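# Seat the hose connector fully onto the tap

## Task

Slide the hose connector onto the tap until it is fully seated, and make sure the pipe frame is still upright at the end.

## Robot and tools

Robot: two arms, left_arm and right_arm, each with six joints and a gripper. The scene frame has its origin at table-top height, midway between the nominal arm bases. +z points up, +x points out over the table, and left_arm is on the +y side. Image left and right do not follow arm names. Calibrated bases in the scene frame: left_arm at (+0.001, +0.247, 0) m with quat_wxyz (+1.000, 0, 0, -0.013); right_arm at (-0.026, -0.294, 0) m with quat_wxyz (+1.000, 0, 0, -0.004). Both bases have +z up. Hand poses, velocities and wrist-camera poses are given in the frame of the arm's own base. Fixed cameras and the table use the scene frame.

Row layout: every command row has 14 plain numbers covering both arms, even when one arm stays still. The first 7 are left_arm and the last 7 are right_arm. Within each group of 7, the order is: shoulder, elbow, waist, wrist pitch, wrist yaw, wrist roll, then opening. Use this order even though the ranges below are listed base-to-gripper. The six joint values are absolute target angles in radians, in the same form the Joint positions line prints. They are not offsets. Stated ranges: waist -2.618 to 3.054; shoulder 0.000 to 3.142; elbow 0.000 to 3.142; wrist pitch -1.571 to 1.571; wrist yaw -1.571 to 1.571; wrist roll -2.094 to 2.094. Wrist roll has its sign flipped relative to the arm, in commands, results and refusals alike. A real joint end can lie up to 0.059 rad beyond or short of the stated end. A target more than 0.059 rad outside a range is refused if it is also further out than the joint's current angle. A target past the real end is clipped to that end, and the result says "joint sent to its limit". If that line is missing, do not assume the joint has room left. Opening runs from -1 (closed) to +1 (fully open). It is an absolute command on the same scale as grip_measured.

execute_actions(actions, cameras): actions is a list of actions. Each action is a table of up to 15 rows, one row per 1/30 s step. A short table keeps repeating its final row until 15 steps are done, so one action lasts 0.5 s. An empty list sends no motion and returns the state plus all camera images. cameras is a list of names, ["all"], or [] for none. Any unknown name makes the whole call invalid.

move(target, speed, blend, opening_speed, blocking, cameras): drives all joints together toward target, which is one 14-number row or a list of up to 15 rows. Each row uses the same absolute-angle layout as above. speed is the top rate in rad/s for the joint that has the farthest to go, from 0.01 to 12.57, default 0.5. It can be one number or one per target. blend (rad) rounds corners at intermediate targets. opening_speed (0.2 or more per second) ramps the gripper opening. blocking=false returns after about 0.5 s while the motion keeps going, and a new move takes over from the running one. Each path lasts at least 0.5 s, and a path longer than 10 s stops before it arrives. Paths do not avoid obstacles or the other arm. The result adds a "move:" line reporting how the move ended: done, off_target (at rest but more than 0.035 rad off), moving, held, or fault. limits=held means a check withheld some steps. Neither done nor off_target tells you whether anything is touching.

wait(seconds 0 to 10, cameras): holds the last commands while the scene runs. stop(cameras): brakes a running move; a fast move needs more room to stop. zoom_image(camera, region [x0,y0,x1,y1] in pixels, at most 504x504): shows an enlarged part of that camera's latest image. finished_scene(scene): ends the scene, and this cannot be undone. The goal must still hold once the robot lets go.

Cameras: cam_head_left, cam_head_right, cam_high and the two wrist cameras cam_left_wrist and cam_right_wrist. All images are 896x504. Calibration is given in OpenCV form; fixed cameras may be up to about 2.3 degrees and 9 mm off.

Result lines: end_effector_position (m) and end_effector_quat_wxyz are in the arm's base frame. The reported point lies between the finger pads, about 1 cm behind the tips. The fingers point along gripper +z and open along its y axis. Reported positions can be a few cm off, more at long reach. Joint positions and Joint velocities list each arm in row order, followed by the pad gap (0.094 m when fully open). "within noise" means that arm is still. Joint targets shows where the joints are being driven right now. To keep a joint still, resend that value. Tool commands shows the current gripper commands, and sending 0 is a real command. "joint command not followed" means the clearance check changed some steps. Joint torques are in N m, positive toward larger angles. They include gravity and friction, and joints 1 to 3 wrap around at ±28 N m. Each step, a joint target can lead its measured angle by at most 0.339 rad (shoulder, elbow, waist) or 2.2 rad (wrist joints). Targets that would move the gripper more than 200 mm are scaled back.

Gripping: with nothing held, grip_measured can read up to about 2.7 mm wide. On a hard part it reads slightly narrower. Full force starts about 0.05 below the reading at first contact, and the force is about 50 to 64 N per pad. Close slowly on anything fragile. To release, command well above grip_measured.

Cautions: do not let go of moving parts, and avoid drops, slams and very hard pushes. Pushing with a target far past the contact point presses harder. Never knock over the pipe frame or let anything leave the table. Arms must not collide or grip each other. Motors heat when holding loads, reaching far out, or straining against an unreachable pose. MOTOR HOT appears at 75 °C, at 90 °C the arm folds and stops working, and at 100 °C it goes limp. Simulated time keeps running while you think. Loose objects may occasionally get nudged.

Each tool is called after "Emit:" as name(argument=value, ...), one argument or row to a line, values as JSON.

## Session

Emit:
execute_actions(
  actions=[],
)

Emit:
zoom_image(
  camera="cam_high",
  region=[380, 110, 620, 380],
)

Emit:
zoom_image(
  camera="cam_head_left",
  region=[200, 0, 660, 120],
)

Scene clock: 0.00 s.
left_arm: end_effector_position=(+0.3764, +0.0098, +0.1037) grip_measured=+1.000 end_effector_quat_wxyz=(+0.633, -0.045, +0.772, +0.048) | right_arm: end_effector_position=(+0.3681, -0.0231, +0.1192) grip_measured=+1.000 end_effector_quat_wxyz=(+0.647, +0.097, +0.753, -0.068)
Joint names: [shoulder, elbow, waist, wrist pitch, wrist yaw, wrist roll]
Joint positions: left_arm=[1.587 0.24 -0.06 1.147 -0.189 0.021 0.094] | right_arm=[1.52 0.222 0.079 1.137 0.307 -0.073 0.094]
Joint velocities: within noise
Joint torques (N m): no reading
Heat: left arm: 47 °C; right arm: 42 °C.
Joint targets: left_arm=[1.579 0.249 -0.060 1.159 -0.189 0.021] | right_arm=[1.512 0.231 0.079 1.148 0.307 -0.073]
Tool commands: left_gripper/opening=+1.0 right_gripper/opening=+1.0
camera_calibration:
cam_left_wrist: T_world_to_cam=[[0.0996734, -0.994811, -0.0203953, -0.0267051], [-0.582815, -0.0417564, -0.811532, 0.345773], [0.806469, 0.0927748, -0.583952, -0.15165], [0, 0, 0, 1]] pos_world=[0.326484, 0.001941, 0.191505]
cam_right_wrist: T_world_to_cam=[[-0.252502, -0.967114, -0.0305355, 0.0730257], [-0.52312, 0.162993, -0.836528, 0.338083], [0.813995, -0.195252, -0.547073, -0.15266], [0, 0, 0, 1]] pos_world=[0.319561, -0.014288, 0.20153]

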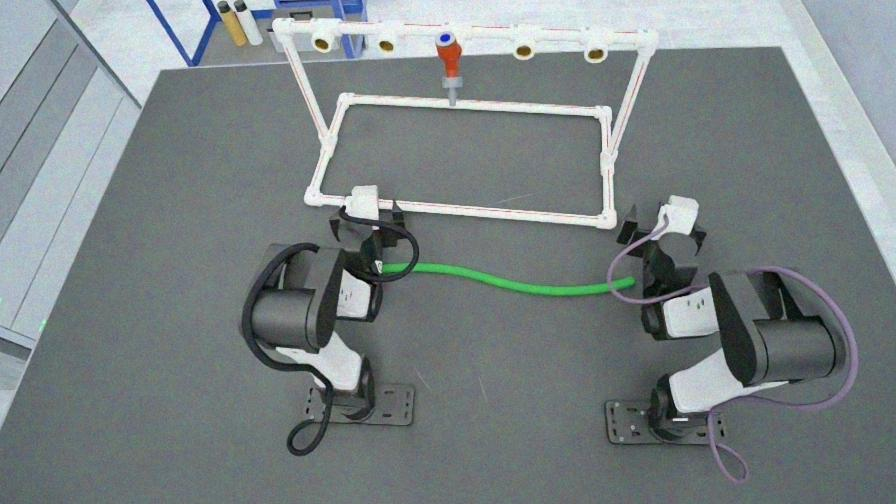

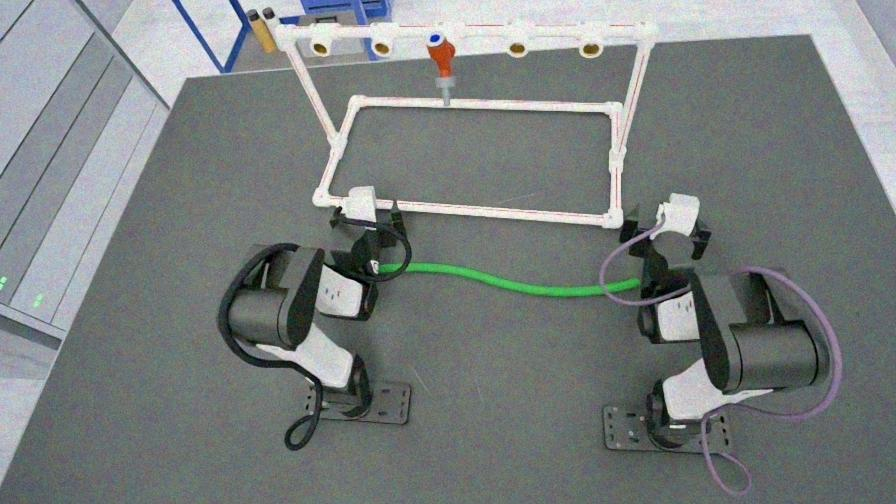

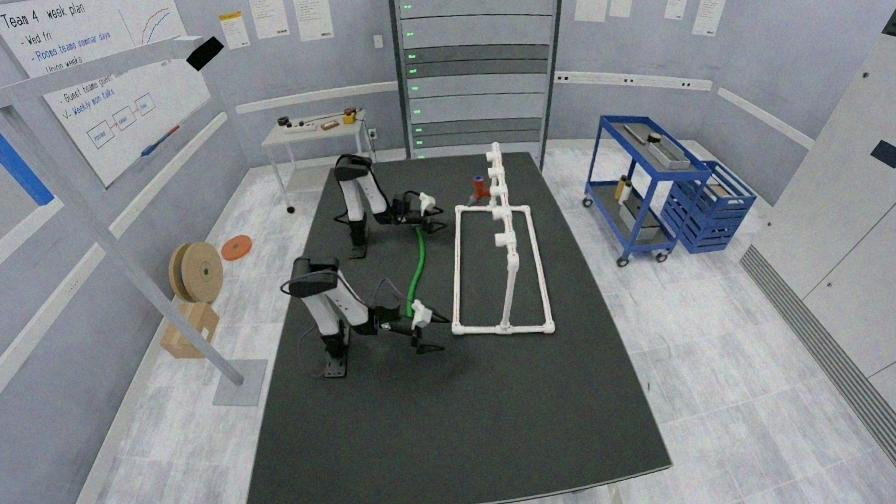

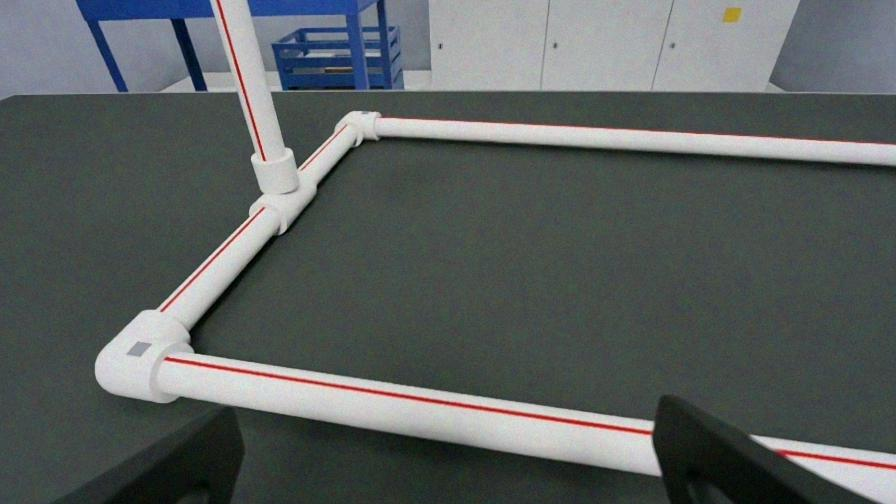

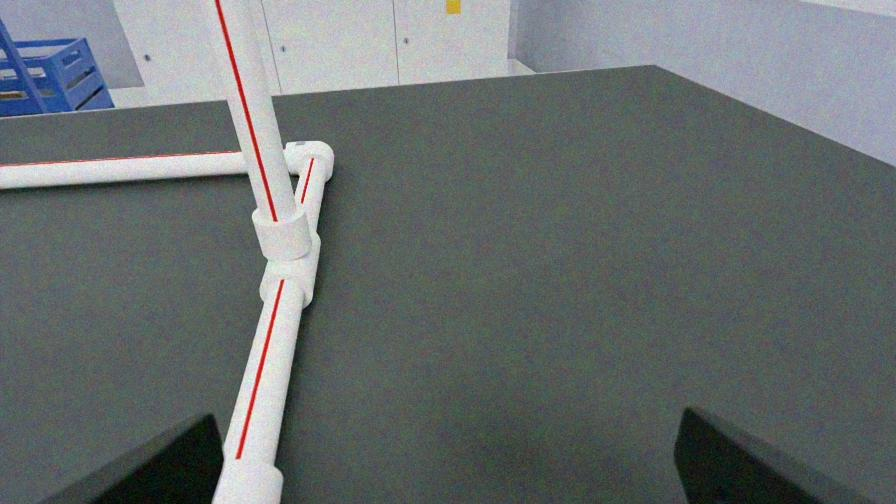

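Scaled by 1.867 from the camera's 896x504 image, which has a finer 1280x720 frame.

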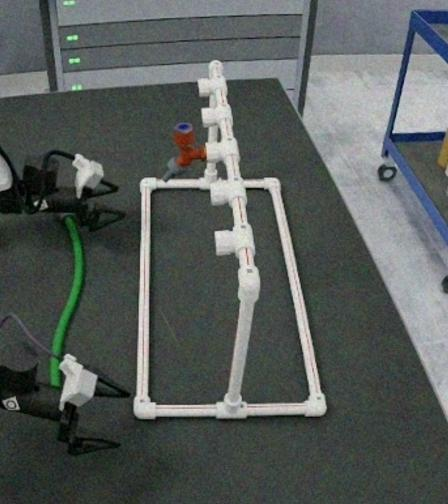

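Scaled by 1.096 from the camera's 896x504 image, which has a finer 1280x720 frame.

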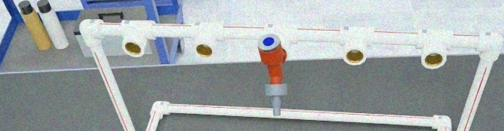

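Emit:
zoom_image(
  camera="cam_head_left",
  region=[330, 220, 450, 310],
)

Emit:
zoom_image(
  camera="cam_high",
  region=[390, 200, 460, 250],
)

Emit:
zoom_image(
  camera="cam_high",
  region=[450, 165, 520, 215],
)

Emit:
zoom_image(
  camera="cam_head_left",
  region=[400, 20, 500, 120],
)

Emit:
zoom_image(
  camera="cam_head_right",
  region=[400, 20, 500, 120],
)

Emit:
zoom_image(
  camera="cam_head_right",
  region=[560, 240, 700, 340],
)

Scaled by 4.200 from the camera's 896x504 image, which has a finer 1280x720 frame.

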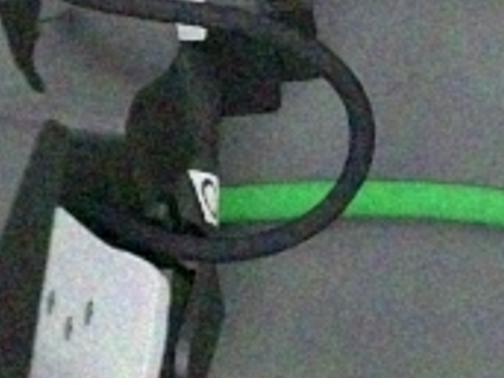

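Scaled by 7.200 from the camera's 896x504 image, which has a finer 1280x720 frame.

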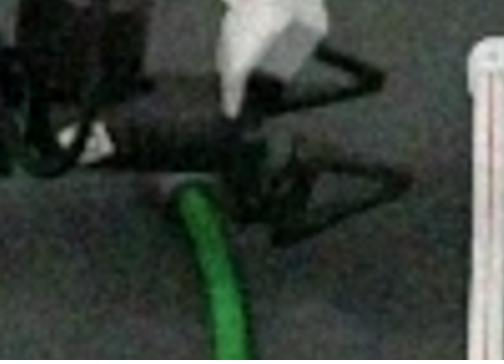

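Scaled by 7.200 from the camera's 896x504 image, which has a finer 1280x720 frame.

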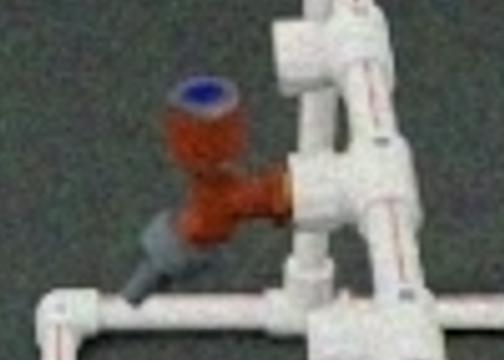

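Scaled by 5.040 from the camera's 896x504 image, which has a finer 1280x720 frame.

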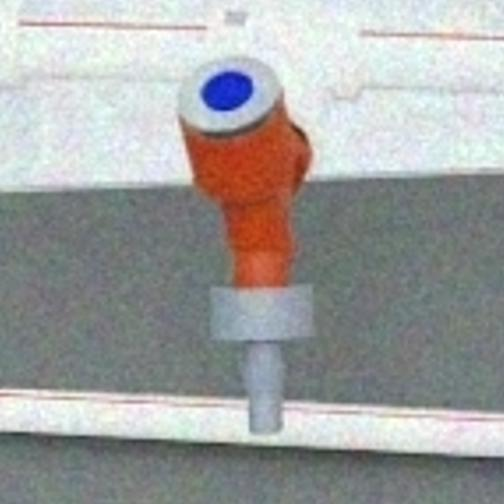

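Scaled by 5.040 from the camera's 896x504 image, which has a finer 1280x720 frame.

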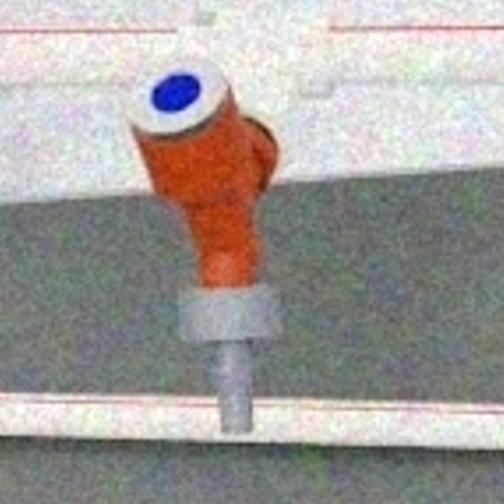

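Scaled by 3.600 from the camera's 896x504 image, which has a finer 1280x720 frame.

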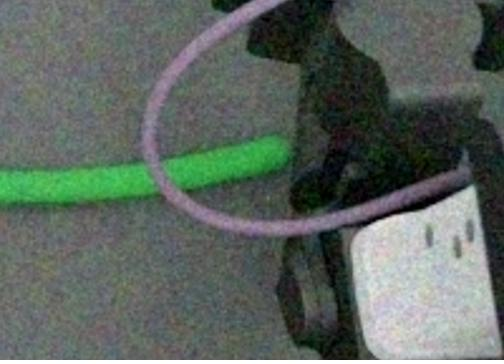

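Emit:
move(
  target=[
    [1.4, 1.2, 0.0, 0.0, -0.05, 0.8, 1.0, 1.8, 0.9, 0.06, 0.7, -0.6, -0.04, 1.0],
    [1.658, 1.534, 0.07, -1.447, 0.0, 1.59, 1.0, 2.126, 1.592, 0.044, 0.534, -1.44, 0.0, 1.0],
  ],
  speed=0.9,
  blend=[0.15, 0],
  cameras=["all"],
)

Emit:
zoom_image(
  camera="cam_right_wrist",
  region=[400, 60, 700, 310],
)

Emit:
zoom_image(
  camera="cam_left_wrist",
  region=[300, 80, 600, 320],
)

Scene clock: 36.70 s.
left_arm: end_effector_position=(+0.2904, +0.0199, +0.1567) grip_measured=+1.000 end_effector_quat_wxyz=(-0.004, +0.729, -0.684, -0.002) | right_arm: end_effector_position=(+0.4858, +0.1953, +0.2574) grip_measured=+1.000 end_effector_quat_wxyz=(+0.510, -0.466, +0.534, +0.488)
Joint names: [shoulder, elbow, waist, wrist pitch, wrist yaw, wrist roll]
Joint positions: left_arm=[1.645 1.507 0.064 -1.43 -0.008 1.571 0.094] | right_arm=[2.119 1.561 0.051 0.531 -1.43 -0.02 0.094]
Joint torques (N m): left_arm=[-3.88 9.06 0.51 0.06 0.13 0.18] | right_arm=[-9.81 10.7 -0.69 1.26 -0.21 0.16]
Heat: left arm: 48 °C; right arm: 44 °C.
Joint targets: left_arm=[1.658 1.534 0.070 -1.447 0.000 1.590] | right_arm=[2.126 1.592 0.044 0.534 -1.440 0.000]
move: done
camera_calibration:
cam_left_wrist: T_world_to_cam=[[0.998024, 0.0545967, 0.0310939, -0.296961], [0.0372518, -0.912706, 0.406915, -0.0146927], [0.0505958, -0.404952, -0.912937, 0.228643], [0, 0, 0, 1]] pos_world=[0.285353, 0.0953924, 0.223949]
cam_right_wrist: T_world_to_cam=[[0.992584, -0.107446, -0.0568503, -0.447746], [-0.0962318, -0.408807, -0.907533, 0.402313], [0.07427, 0.906274, -0.416115, -0.0197731], [0, 0, 0, 1]] pos_world=[0.484609, 0.13428, 0.33143]

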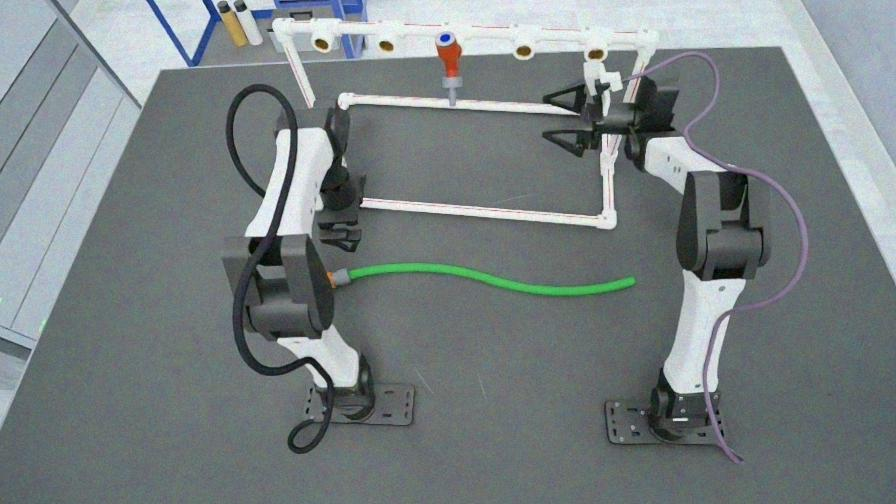

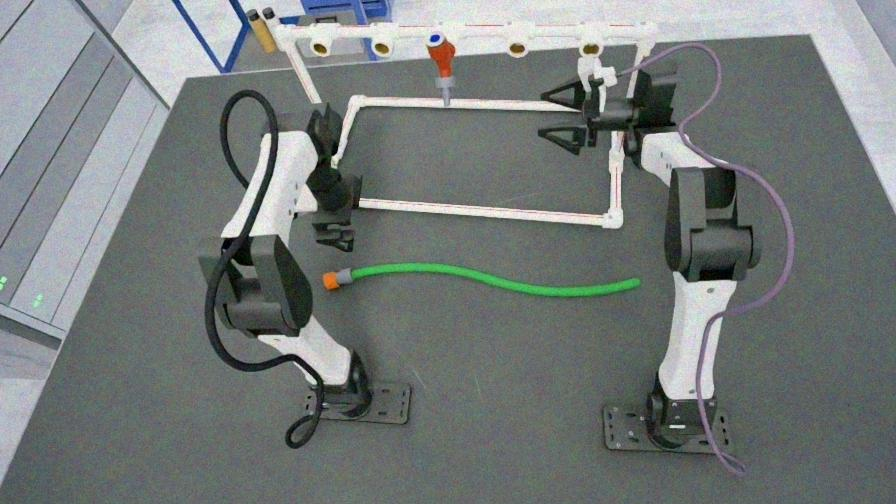

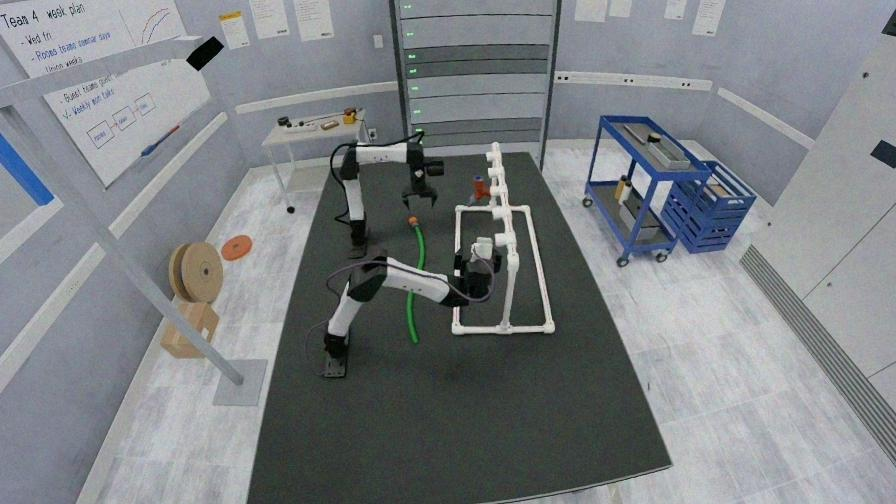

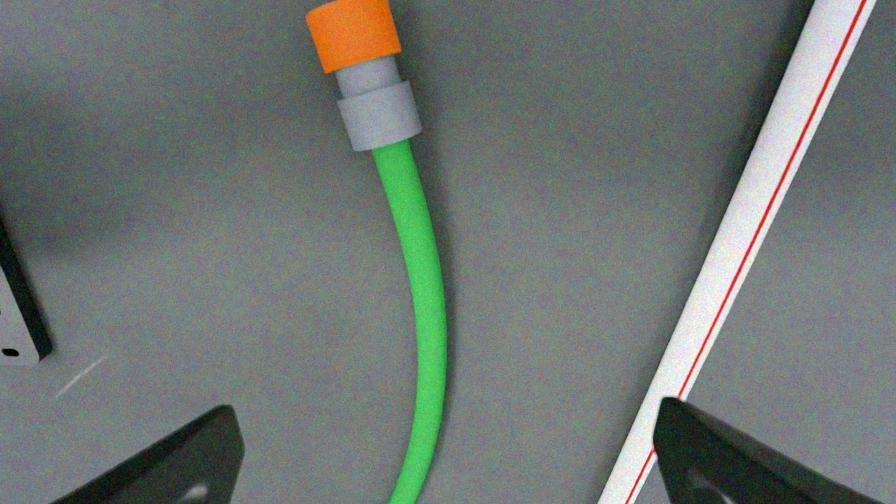

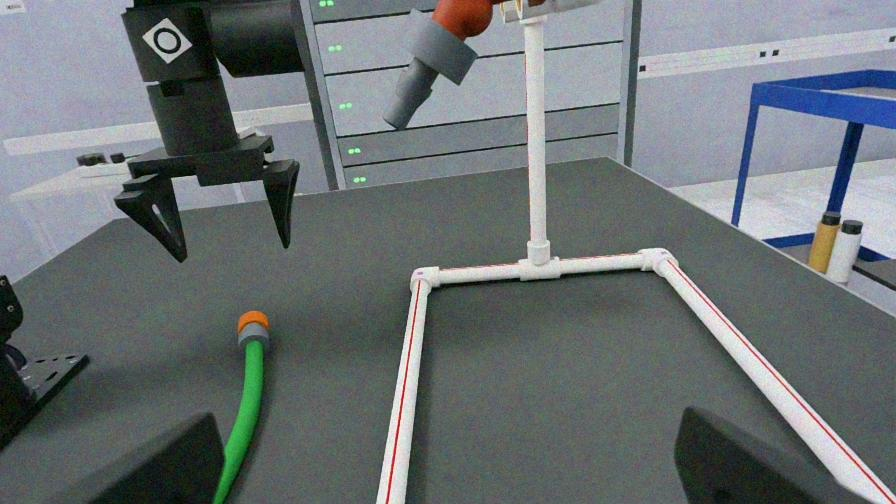

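Scaled by 1.680 from the camera's 896x504 image, which has a finer 1280x720 frame.

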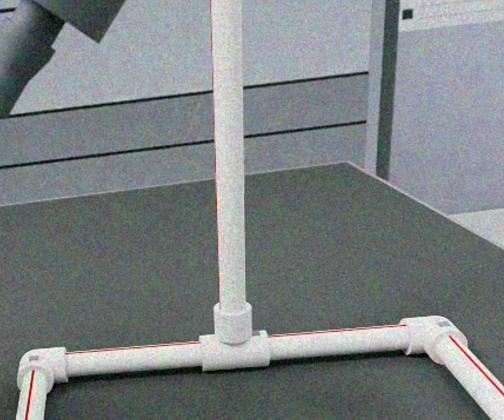

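Scaled by 1.680 from the camera's 896x504 image, which has a finer 1280x720 frame.

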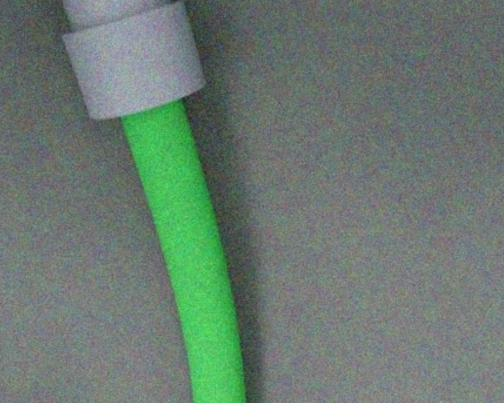

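Emit:
zoom_image(
  camera="cam_right_wrist",
  region=[360, 0, 520, 140],
)

Emit:
zoom_image(
  camera="cam_left_wrist",
  region=[290, 0, 450, 170],
)

Scaled by 3.150 from the camera's 896x504 image, which has a finer 1280x720 frame.

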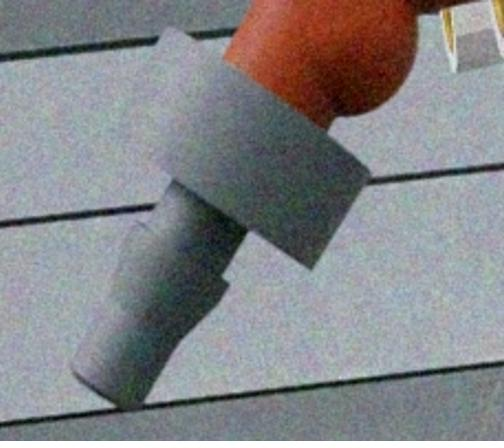

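Scaled by 2.965 from the camera's 896x504 image, which has a finer 1280x720 frame.

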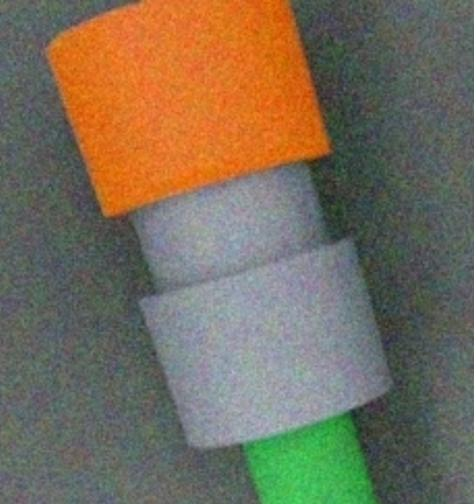

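Emit:
move(
  target=[1.604, 1.109, 0.304, -1.08, 0.0, 1.61, 1.0, 2.03, 1.695, 0.044, 0.37, -1.44, 0.0, 1.0],
  speed=0.7,
  cameras=["cam_left_wrist", "cam_right_wrist"],
)

Scene clock: 60.33 s.
left_arm: end_effector_position=(+0.2535, +0.0794, +0.0598) grip_measured=+1.000 end_effector_quat_wxyz=(+0.021, +0.811, -0.585, -0.019) | right_arm: end_effector_position=(+0.4832, +0.1952, +0.3029) grip_measured=+1.000 end_effector_quat_wxyz=(+0.508, -0.465, +0.535, +0.490)
Joint names: [shoulder, elbow, waist, wrist pitch, wrist yaw, wrist roll]
Joint positions: left_arm=[1.637 1.109 0.3 -1.099 -0.005 1.592 0.094] | right_arm=[2.067 1.668 0.051 0.367 -1.432 -0.02 0.094]
Joint torques (N m): left_arm=[-7.25 6.32 0.32 0.32 0.1 0.15] | right_arm=[-13.42 10.48 -0.69 1.26 -0.19 0.15]
Heat: left arm: 51 °C; right arm: 53 °C.
Joint targets: left_arm=[1.604 1.109 0.304 -1.080 0.000 1.610] | right_arm=[2.030 1.695 0.044 0.370 -1.440 0.000]
move: off_target (right_arm); right_arm: the shoulder is farthest, 0.037 rad from its target
camera_calibration:
cam_left_wrist: T_world_to_cam=[[0.951429, 0.306673, -0.0270965, -0.264982], [0.290506, -0.865154, 0.408798, 0.012413], [0.101924, -0.396814, -0.912223, 0.152509], [0, 0, 0, 1]] pos_world=[0.232961, 0.15252, 0.126868]
cam_right_wrist: T_world_to_cam=[[0.992528, -0.10591, -0.0605913, -0.441661], [-0.0990402, -0.409227, -0.907042, 0.444477], [0.0712695, 0.906265, -0.416659, 0.00103118], [0, 0, 0, 1]] pos_world=[0.482308, 0.134181, 0.376828]
Images, in order (width x height): cam_left_wrist 896x504, cam_right_wrist 896x504.

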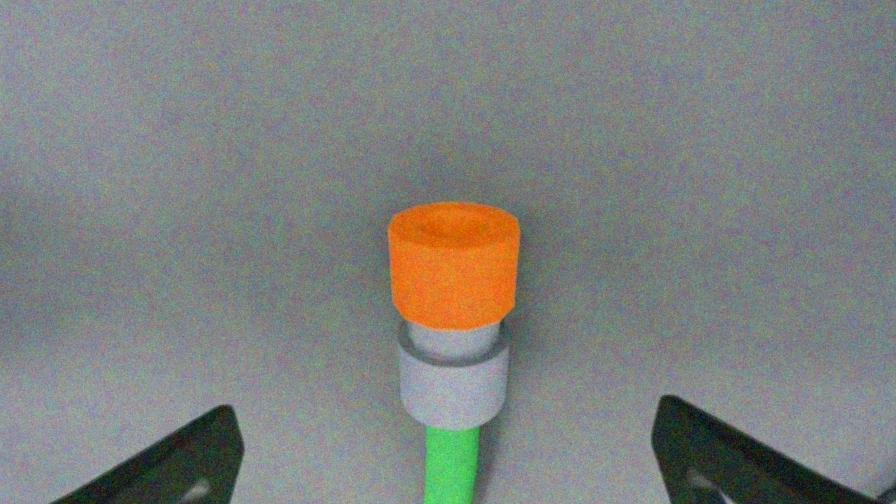

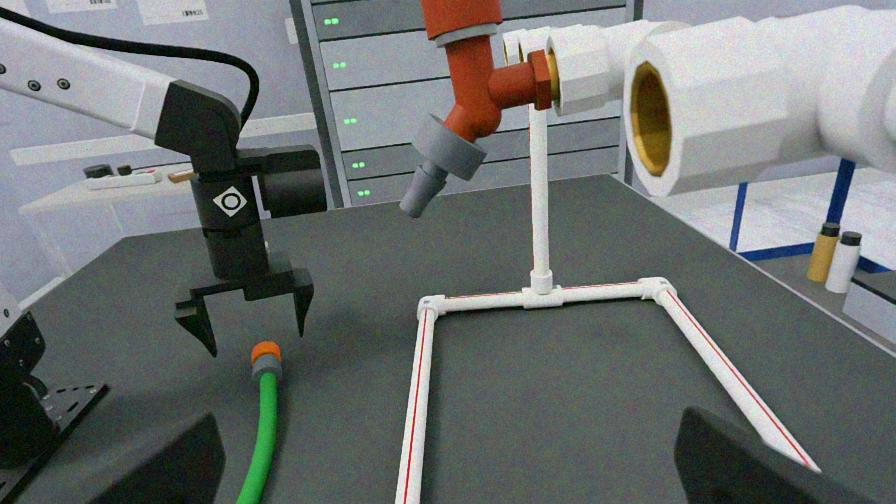

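Emit:
move(
  target=[1.66, 0.925, 0.277, -0.822, 0.0, 1.61, 1.0, 2.03, 1.695, 0.044, 0.37, -1.44, 0.0, 1.0],
  speed=0.4,
  cameras=["cam_left_wrist", "cam_right_wrist"],
)

Emit:
zoom_image(
  camera="cam_right_wrist",
  region=[150, 200, 350, 400],
)

Scene clock: 74.10 s.
left_arm: end_effector_position=(+0.2545, +0.0749, +0.0135) grip_measured=+1.000 end_effector_quat_wxyz=(-0.003, +0.806, -0.591, -0.001) | right_arm: end_effector_position=(+0.4831, +0.1952, +0.3028) grip_measured=+1.000 end_effector_quat_wxyz=(+0.508, -0.465, +0.535, +0.490)
Joint names: [shoulder, elbow, waist, wrist pitch, wrist yaw, wrist roll]
Joint positions: left_arm=[1.65 0.926 0.283 -0.842 -0.005 1.593 0.094] | right_arm=[2.067 1.668 0.051 0.366 -1.432 -0.02 0.094]
Joint torques (N m): left_arm=[-3.75 6 -0.59 0.48 0.1 0.14] | right_arm=[-13.42 10.5 -0.68 1.26 -0.19 0.15]
Heat: left arm: 51 °C; right arm: 56 °C.
Joint targets: left_arm=[1.660 0.925 0.277 -0.822 0.000 1.610] | right_arm=[2.030 1.695 0.044 0.370 -1.440 0.000]
move: off_target (right_arm); right_arm: the shoulder is farthest, 0.037 rad from its target
camera_calibration:
cam_left_wrist: T_world_to_cam=[[0.956037, 0.291364, 0.0331729, -0.266676], [0.252948, -0.876595, 0.409387, 0.0375367], [0.14836, -0.382999, -0.911757, 0.0954878], [0, 0, 0, 1]] pos_world=[0.231291, 0.147176, 0.080541]
cam_right_wrist: T_world_to_cam=[[0.99248, -0.10593, -0.0613395, -0.441459], [-0.0997358, -0.409273, -0.906945, 0.444701], [0.0709681, 0.906242, -0.41676, 0.00116878], [0, 0, 0, 1]] pos_world=[0.482409, 0.134181, 0.376727]
Images, in order (width x height): cam_left_wrist 896x504, cam_right_wrist 896x504.

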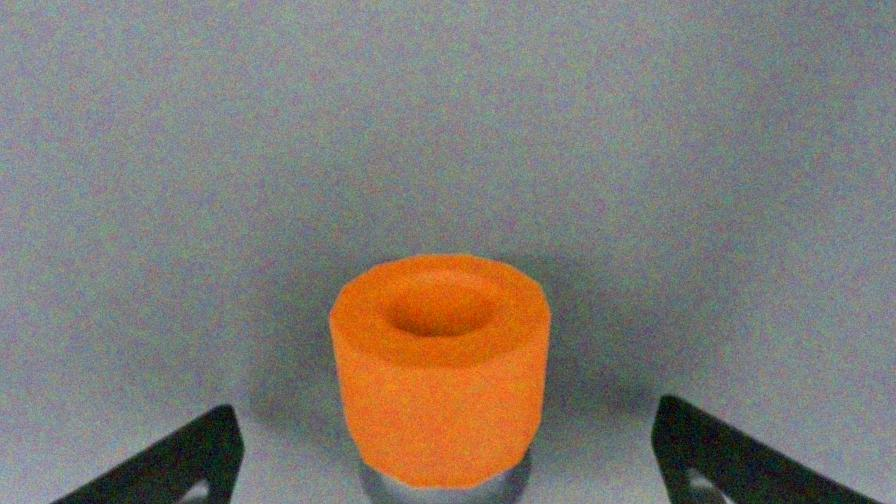

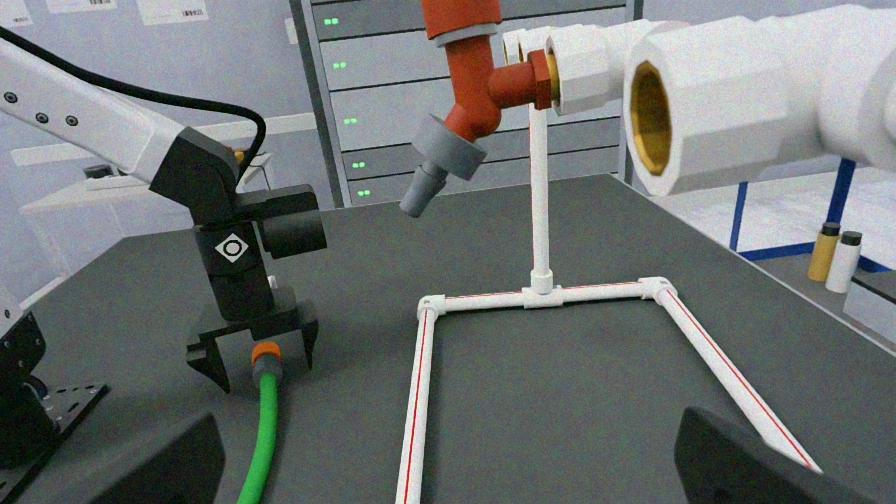

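Scaled by 2.520 from the camera's 896x504 image, which has a finer 1280x720 frame.

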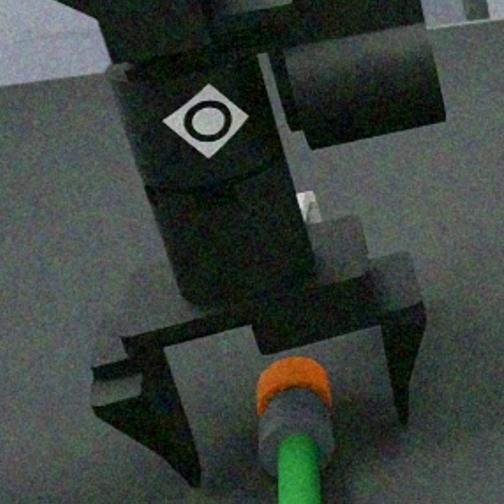

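Emit:
move(
  target=[
    [1.66, 0.925, 0.254, -0.822, 0.0, 1.632, 1.0, 2.03, 1.695, 0.044, 0.37, -1.44, 0.0, 1.0],
    [1.66, 0.925, 0.254, -0.822, 0.0, 1.632, -0.7, 2.03, 1.695, 0.044, 0.37, -1.44, 0.0, 1.0],
  ],
  speed=0.3,
  opening_speed=0.9,
  cameras=["cam_left_wrist", "cam_right_wrist"],
)

Emit:
zoom_image(
  camera="cam_right_wrist",
  region=[180, 260, 340, 400],
)

Scene clock: 91.07 s.
left_arm: end_effector_position=(+0.2564, +0.0689, +0.0135) grip_measured=-0.302 end_effector_quat_wxyz=(-0.004, +0.806, -0.592, +0.000) | right_arm: end_effector_position=(+0.4831, +0.1952, +0.3028) grip_measured=+1.000 end_effector_quat_wxyz=(+0.508, -0.465, +0.535, +0.490)
Joint names: [shoulder, elbow, waist, wrist pitch, wrist yaw, wrist roll]
Joint positions: left_arm=[1.65 0.926 0.26 -0.841 -0.004 1.616 0.033] | right_arm=[2.067 1.668 0.051 0.366 -1.432 -0.02 0.094]
Joint torques (N m): left_arm=[-3.73 5.93 -0.46 0.48 0.09 0.15] | right_arm=[-13.45 10.48 -0.69 1.26 -0.2 0.15]
Heat: left arm: 51 °C; right arm: 60 °C.
Joint targets: left_arm=[1.660 0.925 0.254 -0.822 0.000 1.632] | right_arm=[2.030 1.695 0.044 0.370 -1.440 0.000]
move: off_target (right_arm); right_arm: the shoulder is farthest, 0.037 rad from its target
camera_calibration:
cam_left_wrist: T_world_to_cam=[[0.956328, 0.290257, 0.0344677, -0.26685], [0.251364, -0.876851, 0.409815, 0.0321861], [0.149175, -0.383254, -0.911517, 0.0926277], [0, 0, 0, 1]] pos_world=[0.233288, 0.141178, 0.0804391]
cam_right_wrist: T_world_to_cam=[[0.99248, -0.10593, -0.0613395, -0.441459], [-0.0997358, -0.409273, -0.906945, 0.444701], [0.0709681, 0.906242, -0.41676, 0.00116878], [0, 0, 0, 1]] pos_world=[0.482409, 0.134181, 0.376727]
Images, in order (width x height): cam_left_wrist 896x504, cam_right_wrist 896x504.

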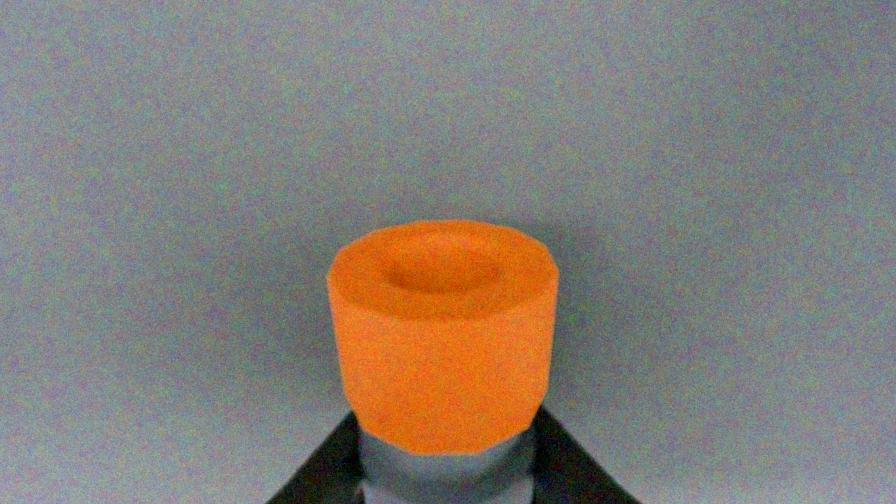

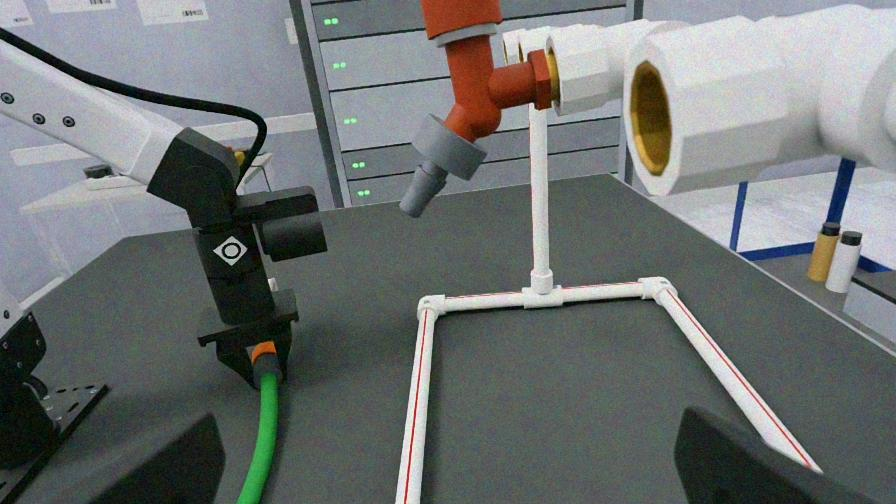

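Scaled by 3.150 from the camera's 896x504 image, which has a finer 1280x720 frame.

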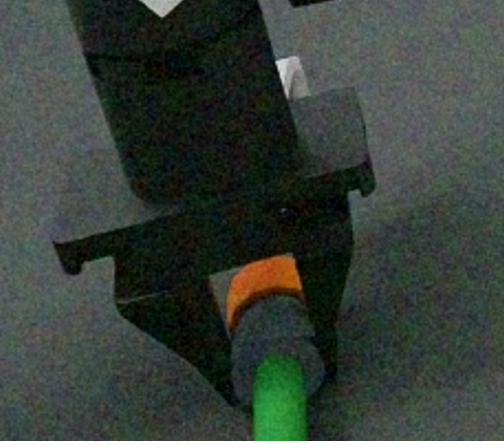

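Emit:
zoom_image(
  camera="cam_right_wrist",
  region=[370, 90, 510, 230],
)

Scaled by 3.600 from the camera's 896x504 image, which has a finer 1280x720 frame.

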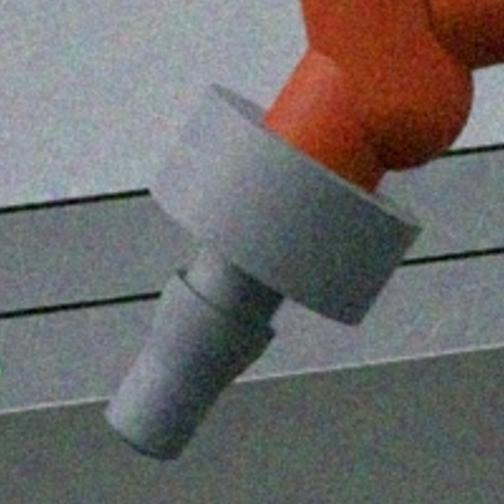

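Emit:
move(
  target=[
    [1.60, 1.31, 0.254, -1.26, 0.0, 1.62, -0.7, 1.84, 1.403, 0.044, 0.445, -1.44, 0.0, 1.0],
    [1.712, 1.309, -0.022, -0.24, 1.11, -0.09, -0.7, 1.84, 1.403, 0.044, 0.445, -1.44, 0.0, 1.0],
  ],
  speed=[0.5, 0.8],
  blend=[0.15, 0],
  cameras=["all"],
)

Emit:
zoom_image(
  camera="cam_right_wrist",
  region=[340, 90, 620, 320],
)

Emit:
zoom_image(
  camera="cam_head_left",
  region=[400, 40, 500, 140],
)

Emit:
zoom_image(
  camera="cam_head_right",
  region=[400, 40, 500, 140],
)

Scene clock: 120.20 s.
left_arm: end_effector_position=(+0.4130, -0.1617, +0.2313) grip_measured=-0.302 end_effector_quat_wxyz=(+0.356, +0.238, +0.769, -0.474) | right_arm: end_effector_position=(+0.4341, +0.1927, +0.3016) grip_measured=+1.000 end_effector_quat_wxyz=(+0.502, -0.461, +0.540, +0.494)
Joint names: [shoulder, elbow, waist, wrist pitch, wrist yaw, wrist roll]
Joint positions: left_arm=[1.699 1.282 -0.02 -0.301 1.104 -0.036 0.033] | right_arm=[1.88 1.407 0.051 0.421 -1.432 -0.02 0.094]
Joint torques (N m): left_arm=[-5.11 10.21 -0.23 2.35 0.57 -0.61] | right_arm=[-12.22 7.27 -0.69 1.45 -0.2 0.15]
Heat: left arm: 51 °C; right arm: 64 °C.
Joint targets: left_arm=[1.712 1.309 -0.022 -0.240 1.110 -0.090] | right_arm=[1.840 1.403 0.044 0.445 -1.440 0.000]
move: off_target (left_arm, right_arm); left_arm: the wrist pitch is farthest, 0.061 rad from its target; right_arm: the shoulder is farthest, 0.040 rad from its target
camera_calibration:
cam_left_wrist: T_world_to_cam=[[-0.7193, -0.409976, 0.560827, 0.0999016], [-0.694543, 0.407272, -0.593076, 0.531709], [0.0147379, -0.816118, -0.577697, 0.0878661], [0, 0, 0, 1]] pos_world=[0.439859, -0.103884, 0.310076]
cam_right_wrist: T_world_to_cam=[[0.99115, -0.105297, -0.0808395, -0.386723], [-0.117347, -0.410249, -0.904392, 0.444882], [0.0620658, 0.905874, -0.418974, 0.0110497], [0, 0, 0, 1]] pos_world=[0.43482, 0.131782, 0.375715]

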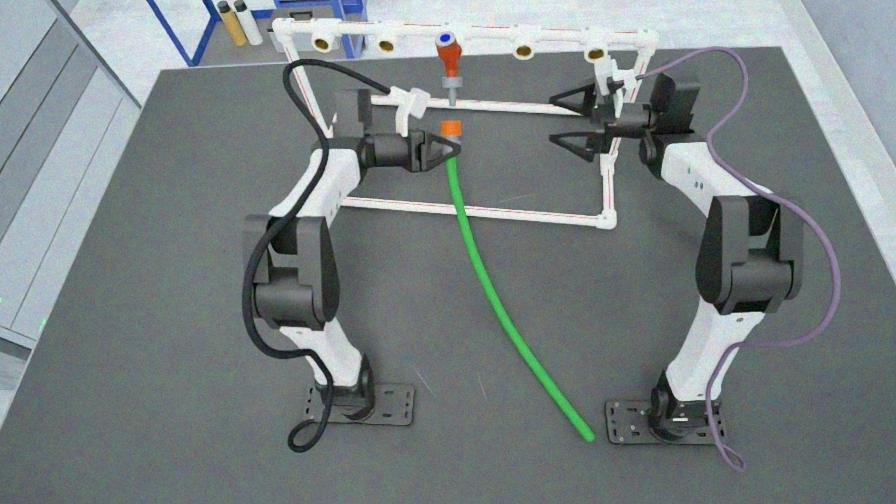

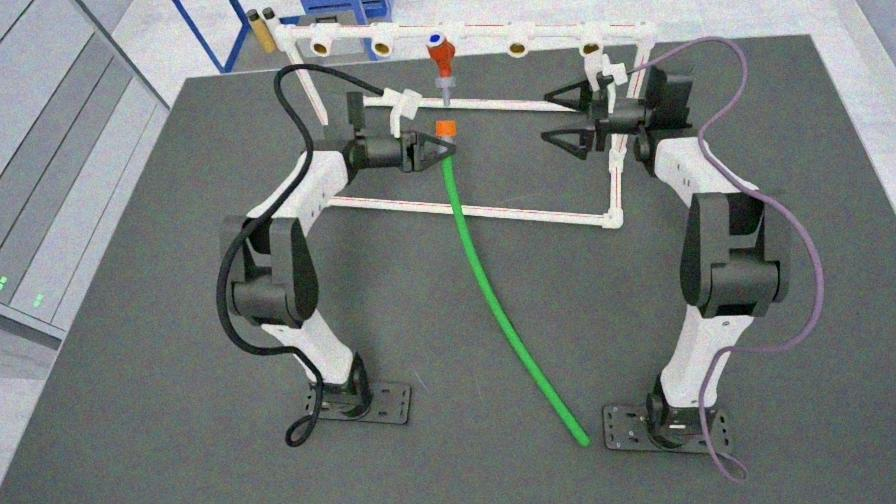

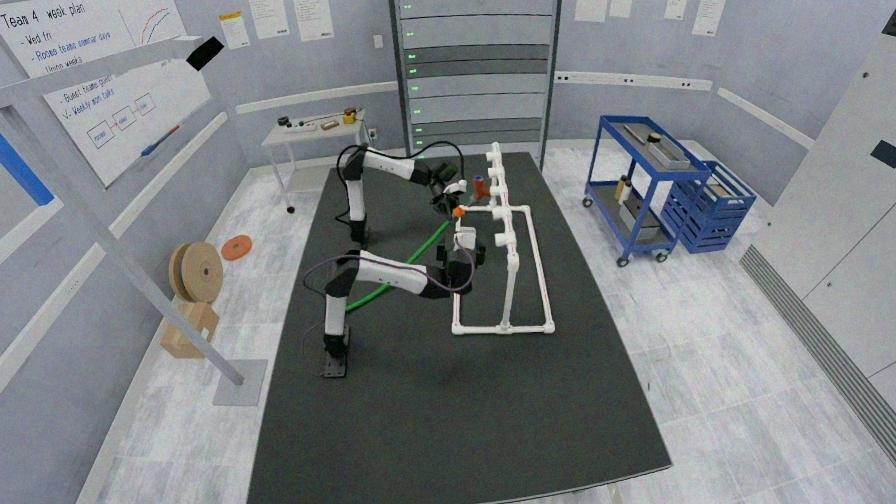

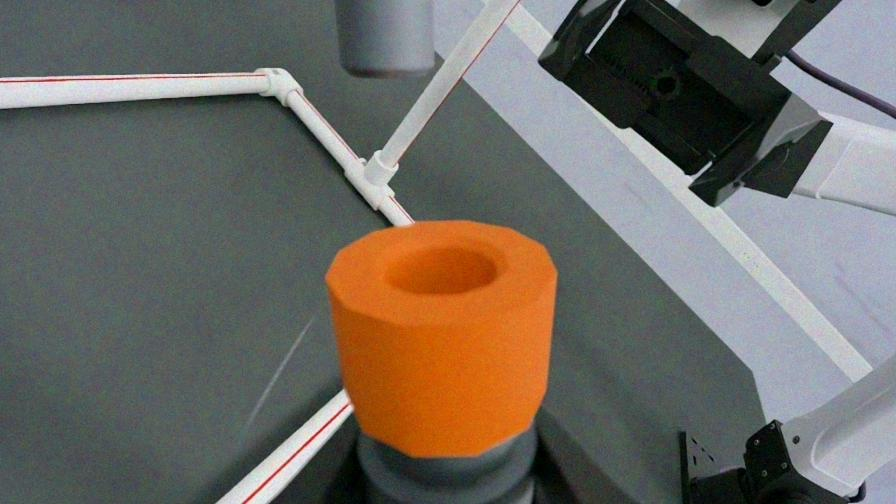

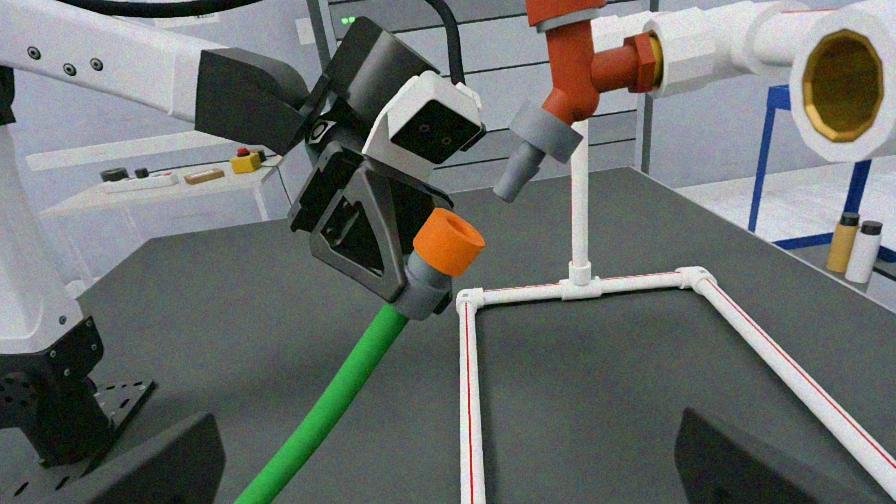

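Scaled by 1.800 from the camera's 896x504 image, which has a finer 1280x720 frame.

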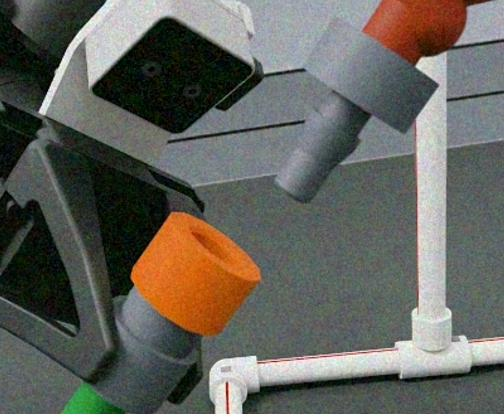

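Scaled by 5.040 from the camera's 896x504 image, which has a finer 1280x720 frame.

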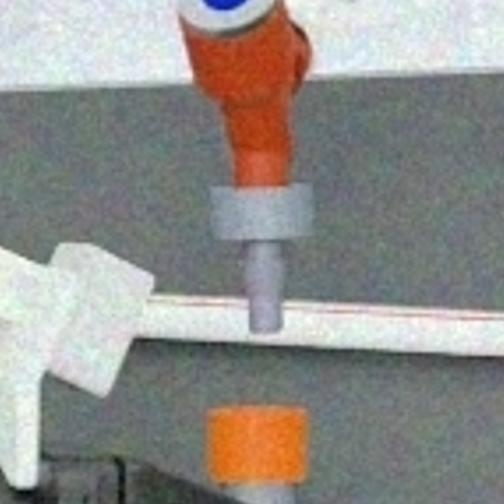

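Scaled by 5.040 from the camera's 896x504 image, which has a finer 1280x720 frame.

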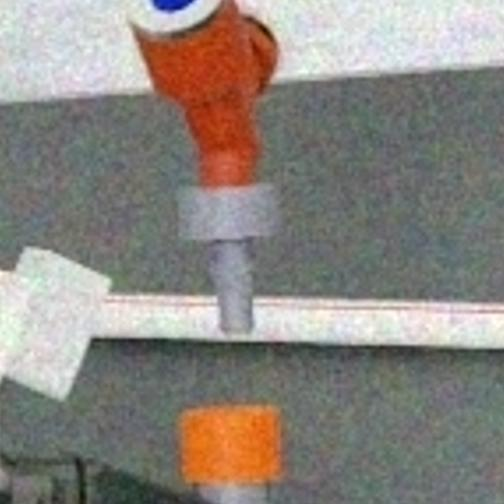

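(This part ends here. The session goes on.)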